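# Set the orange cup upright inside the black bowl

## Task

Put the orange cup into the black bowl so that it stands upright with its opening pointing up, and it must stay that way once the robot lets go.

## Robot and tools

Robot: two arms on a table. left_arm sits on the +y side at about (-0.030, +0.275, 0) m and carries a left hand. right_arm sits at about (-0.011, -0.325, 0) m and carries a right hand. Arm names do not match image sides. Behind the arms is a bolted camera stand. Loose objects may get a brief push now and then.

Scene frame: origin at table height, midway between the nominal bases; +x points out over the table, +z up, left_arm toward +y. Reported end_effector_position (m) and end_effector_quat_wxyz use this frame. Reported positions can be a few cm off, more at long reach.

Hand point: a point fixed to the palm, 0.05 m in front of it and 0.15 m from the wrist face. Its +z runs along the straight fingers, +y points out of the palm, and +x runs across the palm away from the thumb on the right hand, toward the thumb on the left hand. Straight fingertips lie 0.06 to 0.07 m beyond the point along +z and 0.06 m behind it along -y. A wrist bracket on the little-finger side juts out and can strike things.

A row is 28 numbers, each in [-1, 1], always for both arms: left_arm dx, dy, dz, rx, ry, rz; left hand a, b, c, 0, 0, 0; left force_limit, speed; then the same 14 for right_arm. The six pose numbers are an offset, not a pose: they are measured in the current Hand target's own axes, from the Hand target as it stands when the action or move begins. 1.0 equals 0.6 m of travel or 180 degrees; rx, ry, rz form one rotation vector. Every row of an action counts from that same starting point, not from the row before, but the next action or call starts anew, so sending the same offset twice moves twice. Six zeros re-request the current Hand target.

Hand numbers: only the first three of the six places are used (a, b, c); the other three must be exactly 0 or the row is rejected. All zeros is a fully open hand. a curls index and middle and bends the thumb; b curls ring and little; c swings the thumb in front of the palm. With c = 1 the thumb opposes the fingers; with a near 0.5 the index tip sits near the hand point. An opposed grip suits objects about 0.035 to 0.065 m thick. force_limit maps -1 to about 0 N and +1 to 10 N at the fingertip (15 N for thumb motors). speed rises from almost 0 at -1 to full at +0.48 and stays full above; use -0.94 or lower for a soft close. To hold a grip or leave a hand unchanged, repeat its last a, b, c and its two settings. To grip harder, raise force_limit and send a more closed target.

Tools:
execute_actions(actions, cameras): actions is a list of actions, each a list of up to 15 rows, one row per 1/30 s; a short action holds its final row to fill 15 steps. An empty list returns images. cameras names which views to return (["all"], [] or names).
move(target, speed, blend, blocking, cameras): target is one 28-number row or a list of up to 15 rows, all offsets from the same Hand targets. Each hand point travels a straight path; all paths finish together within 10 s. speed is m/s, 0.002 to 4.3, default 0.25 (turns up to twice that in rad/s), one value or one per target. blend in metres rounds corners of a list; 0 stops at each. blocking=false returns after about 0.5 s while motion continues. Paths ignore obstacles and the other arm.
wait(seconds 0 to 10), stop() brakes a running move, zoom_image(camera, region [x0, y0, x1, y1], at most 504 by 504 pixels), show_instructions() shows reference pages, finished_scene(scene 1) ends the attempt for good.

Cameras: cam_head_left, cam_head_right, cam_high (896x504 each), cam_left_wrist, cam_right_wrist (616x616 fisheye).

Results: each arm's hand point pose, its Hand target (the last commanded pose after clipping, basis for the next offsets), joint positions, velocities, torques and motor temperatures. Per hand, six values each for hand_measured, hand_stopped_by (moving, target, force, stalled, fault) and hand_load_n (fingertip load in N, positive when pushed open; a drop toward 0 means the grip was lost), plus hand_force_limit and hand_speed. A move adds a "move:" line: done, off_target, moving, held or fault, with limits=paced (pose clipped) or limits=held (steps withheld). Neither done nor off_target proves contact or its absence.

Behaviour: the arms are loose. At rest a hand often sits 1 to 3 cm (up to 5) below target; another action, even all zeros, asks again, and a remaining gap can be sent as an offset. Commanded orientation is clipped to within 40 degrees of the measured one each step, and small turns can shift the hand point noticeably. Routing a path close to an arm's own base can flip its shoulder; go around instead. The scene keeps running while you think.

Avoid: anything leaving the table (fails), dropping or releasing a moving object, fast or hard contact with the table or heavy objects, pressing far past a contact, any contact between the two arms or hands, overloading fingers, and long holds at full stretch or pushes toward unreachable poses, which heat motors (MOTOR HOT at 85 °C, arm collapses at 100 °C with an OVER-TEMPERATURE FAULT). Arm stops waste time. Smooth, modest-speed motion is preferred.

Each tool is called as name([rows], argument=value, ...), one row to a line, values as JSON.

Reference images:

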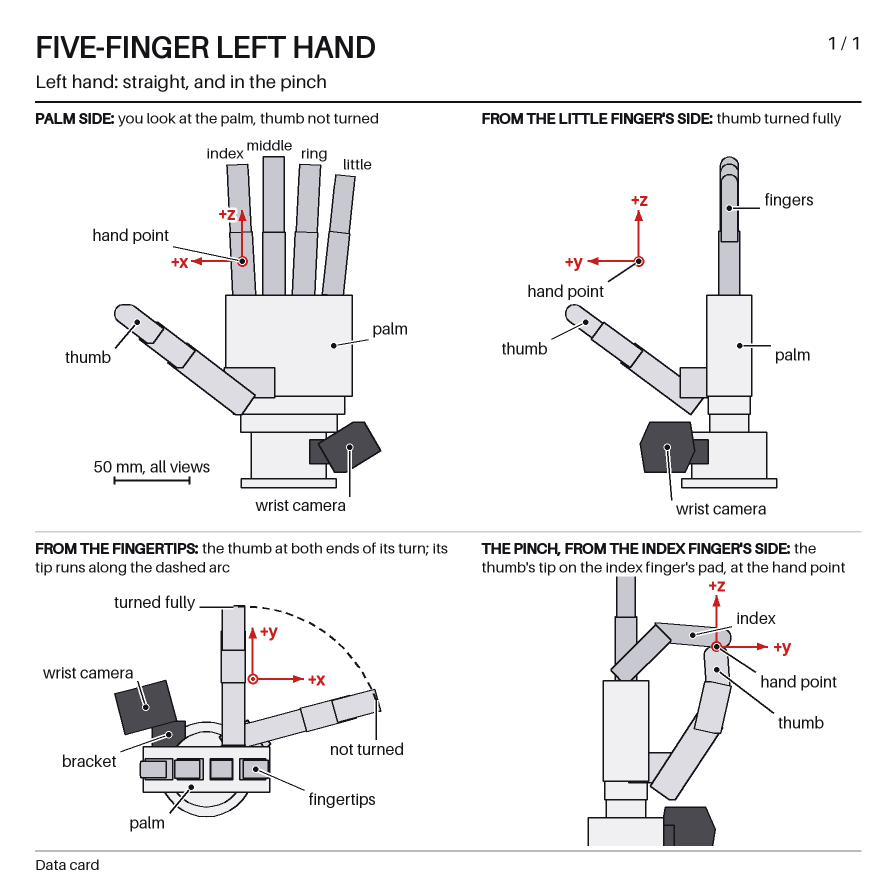

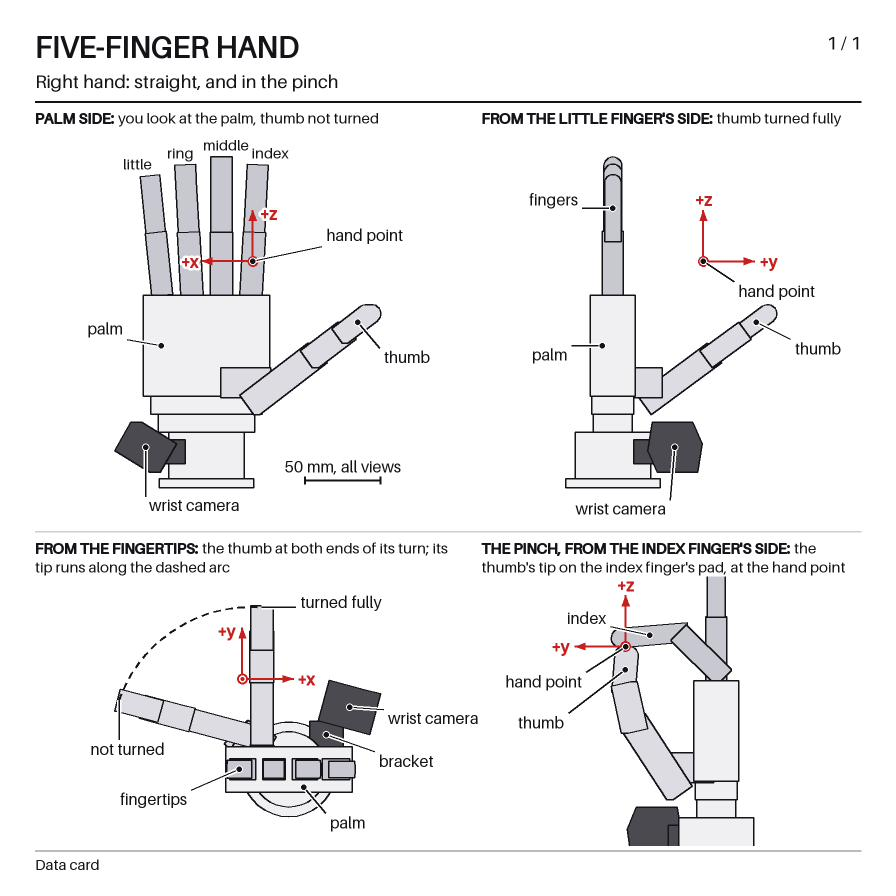

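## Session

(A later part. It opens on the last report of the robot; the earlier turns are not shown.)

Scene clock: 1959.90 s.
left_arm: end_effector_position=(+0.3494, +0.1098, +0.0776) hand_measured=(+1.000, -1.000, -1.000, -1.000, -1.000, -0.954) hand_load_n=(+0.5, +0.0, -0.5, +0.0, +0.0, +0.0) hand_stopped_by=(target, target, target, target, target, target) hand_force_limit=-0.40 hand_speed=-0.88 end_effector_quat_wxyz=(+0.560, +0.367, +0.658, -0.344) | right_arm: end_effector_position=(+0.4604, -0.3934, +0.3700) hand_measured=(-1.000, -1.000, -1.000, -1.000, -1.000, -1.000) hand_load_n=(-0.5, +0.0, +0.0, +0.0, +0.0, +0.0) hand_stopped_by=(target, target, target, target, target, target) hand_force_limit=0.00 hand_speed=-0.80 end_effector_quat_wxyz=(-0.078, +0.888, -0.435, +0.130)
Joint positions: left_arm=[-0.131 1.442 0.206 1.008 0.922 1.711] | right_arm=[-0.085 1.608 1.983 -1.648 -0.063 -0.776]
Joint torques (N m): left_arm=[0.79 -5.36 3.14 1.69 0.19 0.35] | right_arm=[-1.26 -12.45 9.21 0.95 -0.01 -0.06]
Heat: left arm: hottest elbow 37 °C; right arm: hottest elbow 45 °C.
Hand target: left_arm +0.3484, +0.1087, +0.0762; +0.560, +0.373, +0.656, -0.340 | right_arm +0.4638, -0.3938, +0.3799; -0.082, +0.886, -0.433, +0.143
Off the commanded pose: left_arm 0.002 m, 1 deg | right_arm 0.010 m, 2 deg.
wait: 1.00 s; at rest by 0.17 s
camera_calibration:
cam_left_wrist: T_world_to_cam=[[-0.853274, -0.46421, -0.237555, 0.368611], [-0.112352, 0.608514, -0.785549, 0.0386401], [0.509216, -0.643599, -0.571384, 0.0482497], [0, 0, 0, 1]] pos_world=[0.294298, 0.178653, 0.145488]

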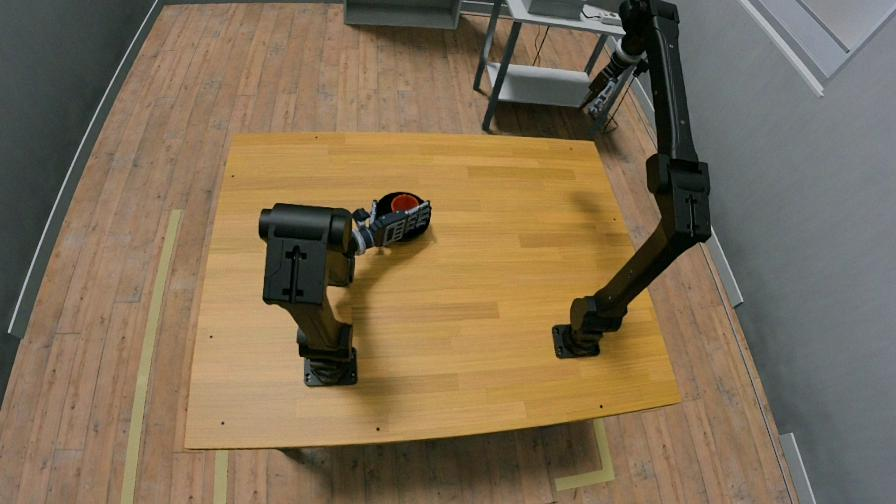

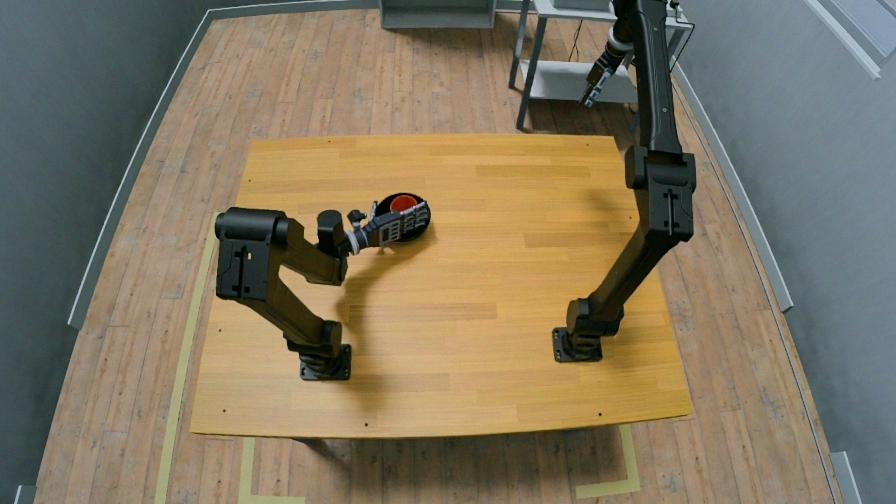

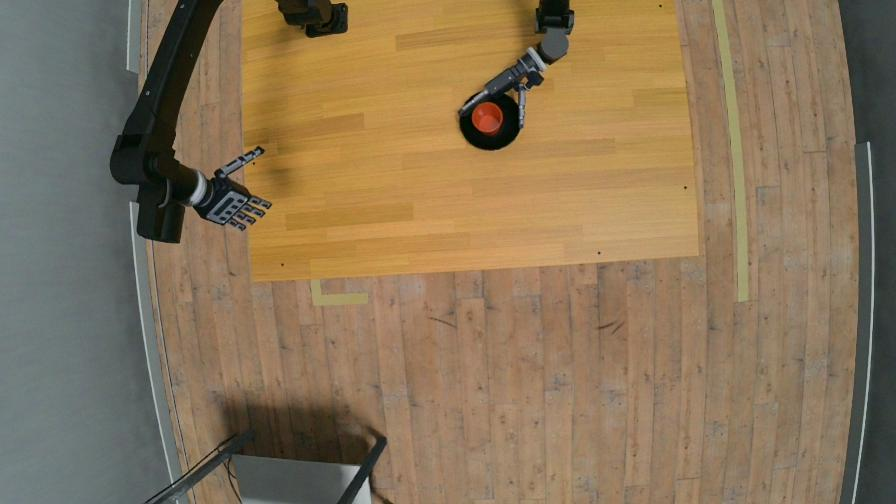

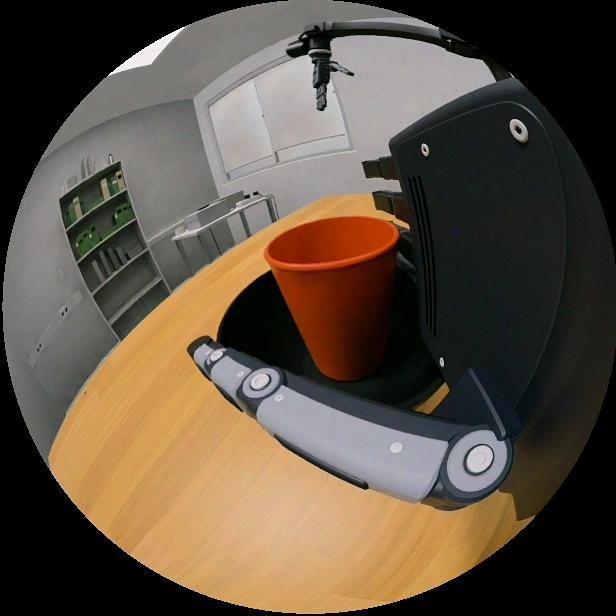

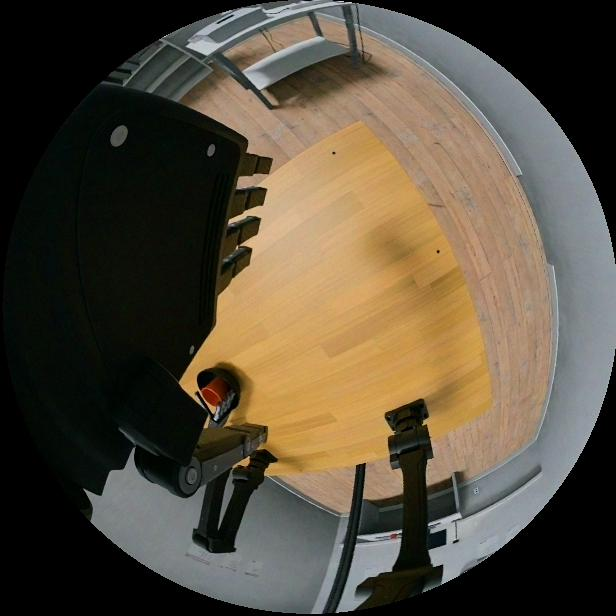

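zoom_image(camera="cam_left_wrist", region=[180, 200, 480, 500])

zoom_image(camera="cam_head_left", region=[350, 180, 450, 250])

zoom_image(camera="cam_high", region=[440, 75, 540, 165])

Scaled by 1.680 from the camera's 616x616 image, which has a finer 880x880 frame.

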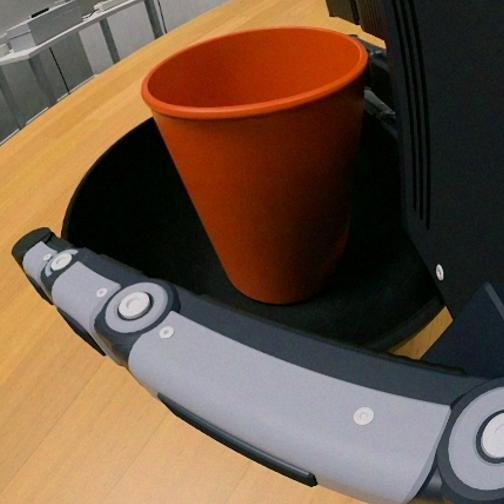

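Scaled by 5.040 from the camera's 896x504 image, which has a finer 1280x720 frame.

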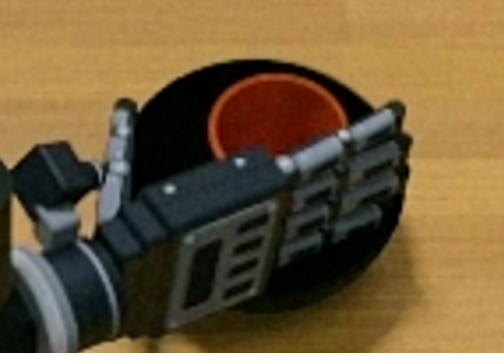

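Scaled by 5.040 from the camera's 896x504 image, which has a finer 1280x720 frame.

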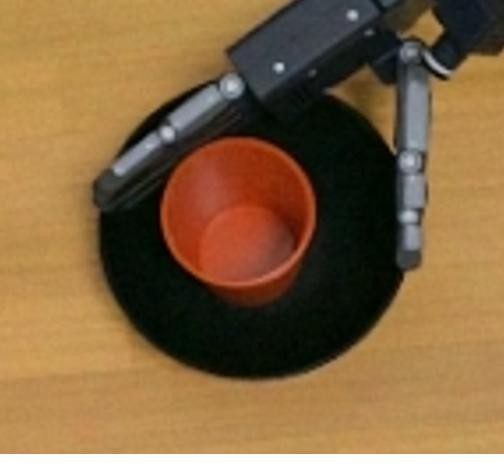

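move(target=[-0.0329, 0.0034, -0.0022, 0,0,0, -0.47,0,1,0,0,0,-0.4,-0.88, 0,0,0,0,0,0, 0,0,0,0,0,0, 0,-0.8], speed=0.03, cameras=["cam_high","cam_left_wrist"])

zoom_image(camera="cam_high", region=[440, 75, 540, 165])

Scene clock: 2039.10 s.
left_arm: end_effector_position=(+0.3450, +0.1104, +0.0883) hand_measured=(+1.000, -1.000, -1.000, -1.000, -1.000, -0.954) hand_load_n=(+0.0, -0.5, +0.0, +0.0, +0.0, +0.0) hand_stopped_by=(target, target, target, target, target, target) hand_force_limit=-0.40 hand_speed=-0.88 end_effector_quat_wxyz=(+0.554, +0.365, +0.663, -0.346) | right_arm: end_effector_position=(+0.4604, -0.3934, +0.3700) hand_measured=(-1.000, -1.000, -1.000, -1.000, -1.000, -1.000) hand_load_n=(-0.5, -0.5, +0.0, +0.0, +0.0, +0.0) hand_stopped_by=(target, target, target, target, target, target) hand_force_limit=0.00 hand_speed=-0.80 end_effector_quat_wxyz=(-0.078, +0.888, -0.435, +0.130)
Joint positions: left_arm=[-0.131 1.342 0.206 0.891 0.922 1.711] | right_arm=[-0.085 1.608 1.983 -1.648 -0.063 -0.776]
Joint torques (N m): left_arm=[0.97 -5.89 5.09 0.91 0.25 0.34] | right_arm=[-1.67 -12.98 9.21 1.03 0.04 -0.02]
Heat: left arm: hottest elbow 37 °C; right arm: hottest elbow 45 °C.
Hand target: left_arm +0.3514, +0.1087, +0.0958; +0.560, +0.373, +0.656, -0.340 | right_arm +0.4638, -0.3938, +0.3799; -0.082, +0.886, -0.433, +0.143
Off the commanded pose: left_arm 0.010 m, 2 deg | right_arm 0.010 m, 2 deg.
move: done
camera_calibration:
cam_left_wrist: T_world_to_cam=[[-0.857061, -0.46371, -0.224545, 0.367801], [-0.125137, 0.610131, -0.782356, 0.0501451], [0.499788, -0.642427, -0.580947, 0.0608585], [0, 0, 0, 1]] pos_world=[0.291086, 0.179055, 0.157175]
Images, in order (width x height): cam_high 896x504, cam_left_wrist 616x616.

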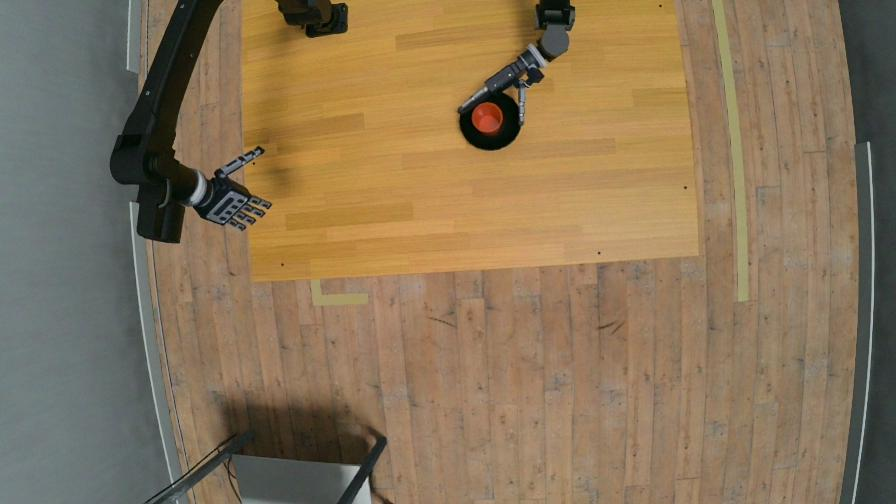

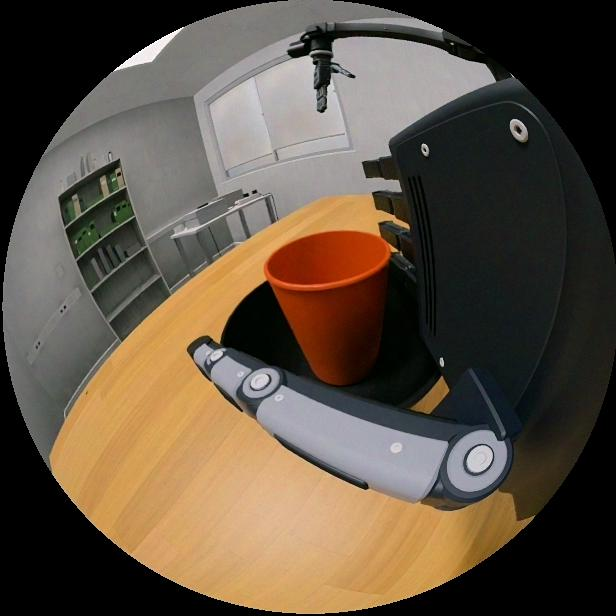

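Scaled by 5.040 from the camera's 896x504 image, which has a finer 1280x720 frame.

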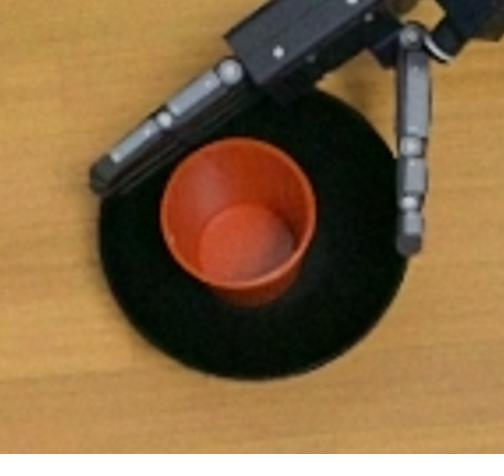

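move(target=[-0.1001, 0.0088, -0.0075, 0,0,0, -0.47,0,1,0,0,0,-0.4,-0.88, 0,0,0,0,0,0, 0,0,0,0,0,0, 0,-0.8], speed=0.05, cameras=["cam_high","cam_left_wrist"])

zoom_image(camera="cam_high", region=[440, 75, 540, 165])

Scene clock: 2051.43 s.
left_arm: end_effector_position=(+0.3432, +0.1106, +0.1328) hand_measured=(+1.000, -1.000, -1.000, -1.000, -1.000, -0.954) hand_load_n=(+0.0, +0.0, +0.5, +0.0, +0.0, +0.0) hand_stopped_by=(target, target, target, target, target, target) hand_force_limit=-0.40 hand_speed=-0.88 end_effector_quat_wxyz=(+0.544, +0.361, +0.672, -0.350) | right_arm: end_effector_position=(+0.4604, -0.3934, +0.3700) hand_measured=(-1.000, -1.000, -1.000, -1.000, -1.000, -1.000) hand_load_n=(+0.0, +0.0, +0.0, +0.0, +0.0, +0.0) hand_stopped_by=(target, target, target, target, target, target) hand_force_limit=0.00 hand_speed=-0.80 end_effector_quat_wxyz=(-0.078, +0.888, -0.435, +0.130)
Joint positions: left_arm=[-0.131 1.07 0.263 0.535 0.922 1.711] | right_arm=[-0.085 1.608 1.983 -1.648 -0.063 -0.776]
Joint torques (N m): left_arm=[1.32 -4.01 9.09 0.85 0.42 0.36] | right_arm=[-1.49 -12.57 9.25 1.13 0 -0.01]
Heat: left arm: hottest elbow 37 °C; right arm: hottest elbow 45 °C.
Hand target: left_arm +0.3595, +0.1086, +0.1560; +0.560, +0.373, +0.656, -0.340 | right_arm +0.4638, -0.3938, +0.3799; -0.082, +0.886, -0.433, +0.143
Off the commanded pose: left_arm 0.028 m, 3 deg | right_arm 0.010 m, 2 deg.
move: off_target (left_arm)
camera_calibration:
cam_left_wrist: T_world_to_cam=[[-0.863035, -0.462956, -0.202095, 0.375385], [-0.146958, 0.612877, -0.776393, 0.0910224], [0.483296, -0.640354, -0.596969, 0.0953475], [0, 0, 0, 1]] pos_world=[0.291266, 0.179057, 0.203452]
Images, in order (width x height): cam_high 896x504, cam_left_wrist 616x616.

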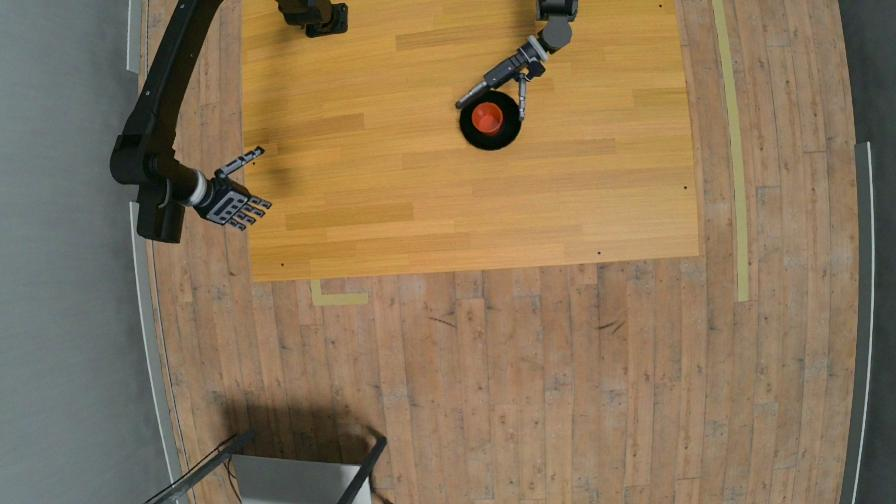

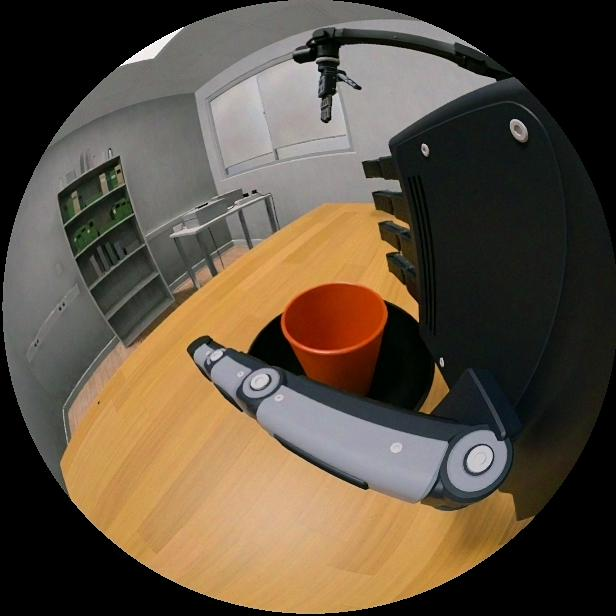

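Scaled by 5.040 from the camera's 896x504 image, which has a finer 1280x720 frame.

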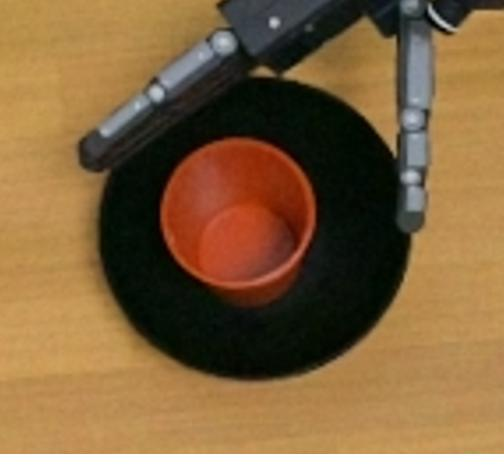

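move([
  [-0.1318, -0.0038, -0.0185, 0,0,0, -0.47,0,1,0,0,0,-0.4,-0.88, 0,0,0,0,0,0, 0,0,0,0,0,0, 0,-0.8],
  [-0.1603, -0.144, 0.0911, 0,0,0, -0.47,0,1,0,0,0,-0.4,-0.88, 0,0,0,0,0,0, 0,0,0,0,0,0, 0,-0.8],
], speed=[0.08, 0.1], blend=[0.02, 0], cameras=["all"])

zoom_image(camera="cam_high", region=[440, 75, 540, 165])

zoom_image(camera="cam_head_left", region=[350, 180, 450, 250])

zoom_image(camera="cam_right_wrist", region=[180, 355, 260, 435])

Scene clock: 2081.93 s.
left_arm: end_effector_position=(+0.3070, +0.0194, +0.2109) hand_measured=(+1.000, -1.000, -1.000, -1.000, -1.000, -0.954) hand_load_n=(+0.0, +0.0, +0.0, +0.0, +0.0, +0.0) hand_stopped_by=(target, target, target, target, target, target) hand_force_limit=-0.40 hand_speed=-0.88 end_effector_quat_wxyz=(+0.540, +0.380, +0.673, -0.333) | right_arm: end_effector_position=(+0.4604, -0.3934, +0.3700) hand_measured=(-1.000, -1.000, -1.000, -1.000, -1.000, -1.000) hand_load_n=(+0.0, +0.0, +0.0, +0.0, +0.0, +0.0) hand_stopped_by=(target, target, target, target, target, target) hand_force_limit=0.00 hand_speed=-0.80 end_effector_quat_wxyz=(-0.078, +0.888, -0.435, +0.130)
Joint positions: left_arm=[-0.562 0.812 0.395 0.194 0.499 1.64] | right_arm=[-0.085 1.608 1.983 -1.648 -0.063 -0.776]
Joint torques (N m): left_arm=[0.56 -1.67 11.71 2.32 0.05 -0.06] | right_arm=[-1.61 -12.4 9.22 1.05 -0.03 -0.01]
Heat: left arm: hottest elbow 41 °C; right arm: hottest elbow 45 °C.
Hand target: left_arm +0.3195, +0.0086, +0.2458; +0.560, +0.373, +0.656, -0.340 | right_arm +0.4638, -0.3938, +0.3799; -0.082, +0.886, -0.433, +0.143
Off the commanded pose: left_arm 0.039 m, 3 deg | right_arm 0.010 m, 2 deg.
move: off_target (left_arm)
camera_calibration:
cam_left_wrist: T_world_to_cam=[[-0.862769, -0.444749, -0.240476, 0.325334], [-0.126295, 0.650125, -0.749258, 0.189428], [0.489571, -0.616065, -0.617077, 0.102826], [0, 0, 0, 1]] pos_world=[0.254271, 0.0848876, 0.283617]

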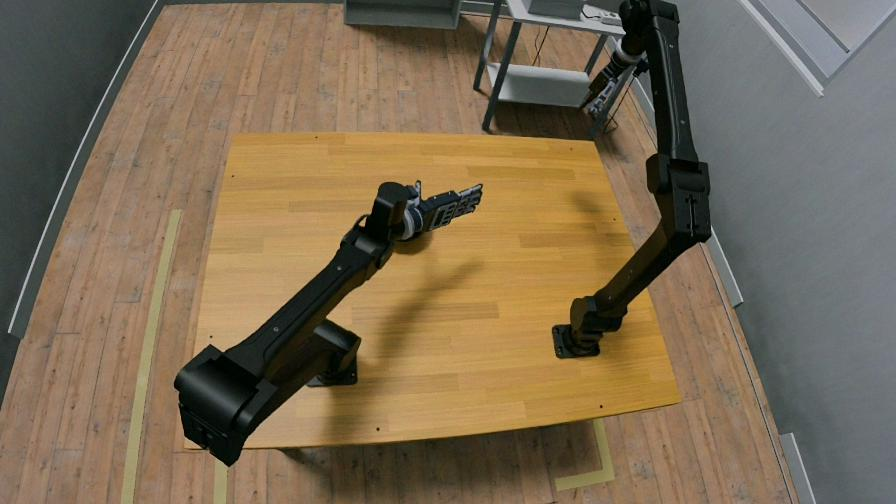

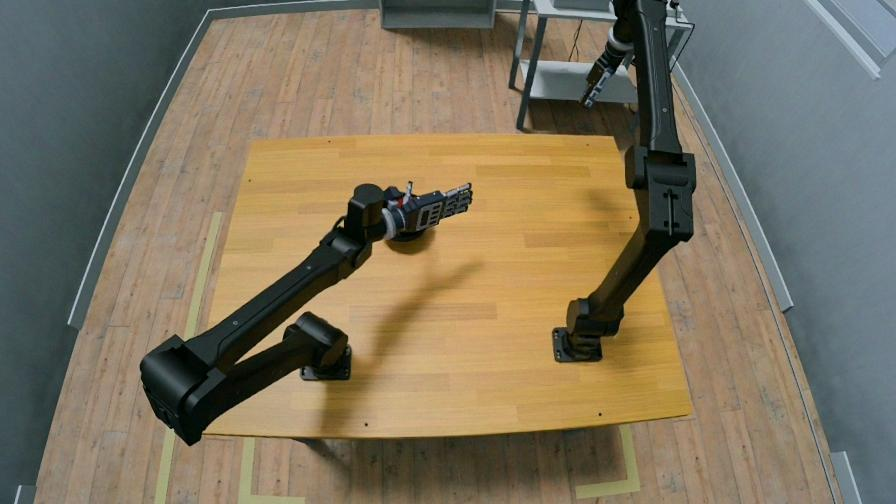

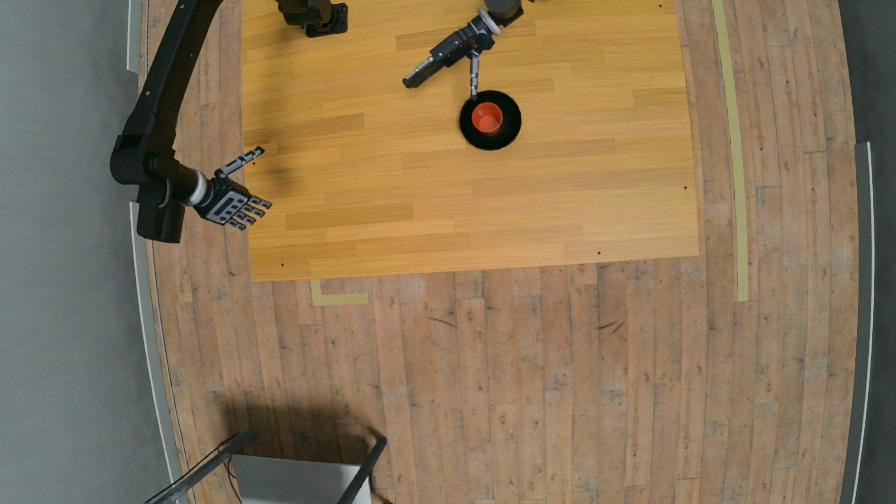

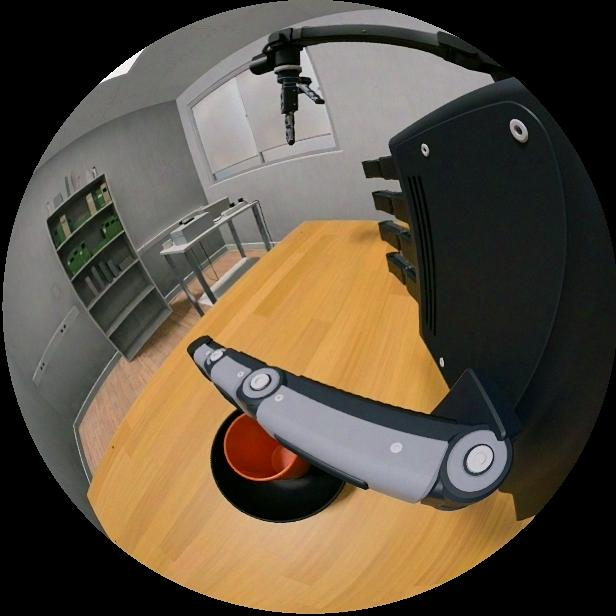

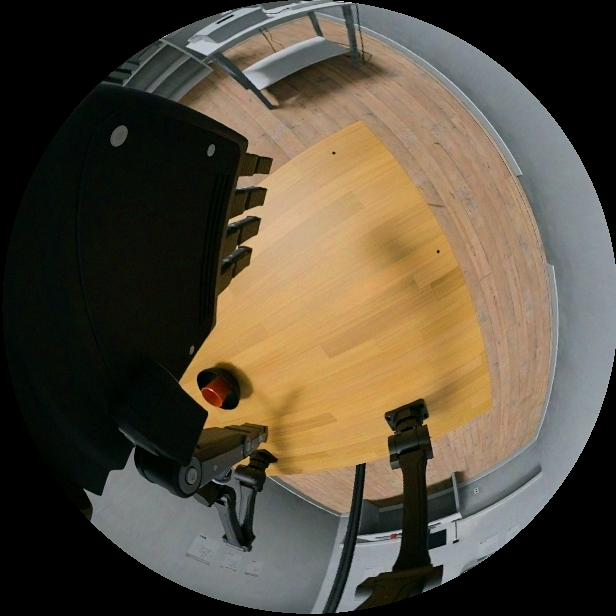

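Scaled by 5.040 from the camera's 896x504 image, which has a finer 1280x720 frame.

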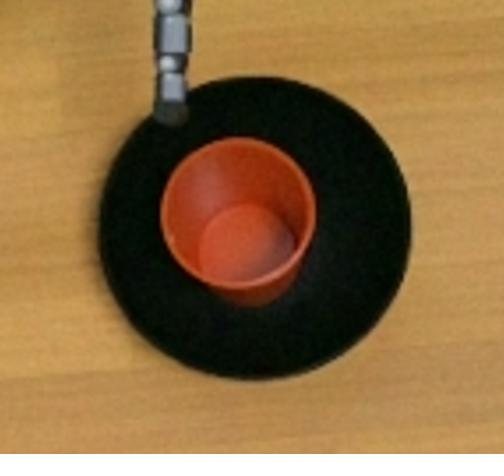

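Scaled by 5.040 from the camera's 896x504 image, which has a finer 1280x720 frame.

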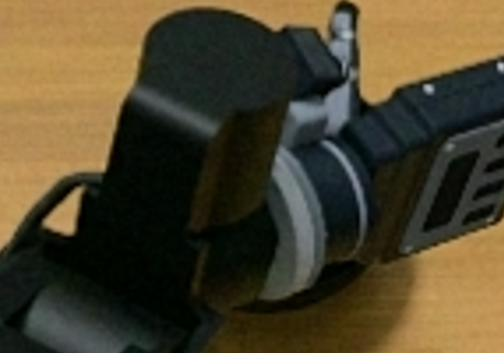

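Scaled by 6.300 from the camera's 616x616 image, which has a finer 880x880 frame.

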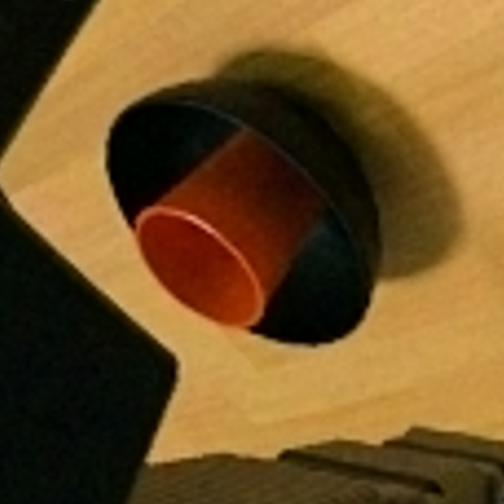

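finished_scene(scene=1)

The scene is finished: the task was done.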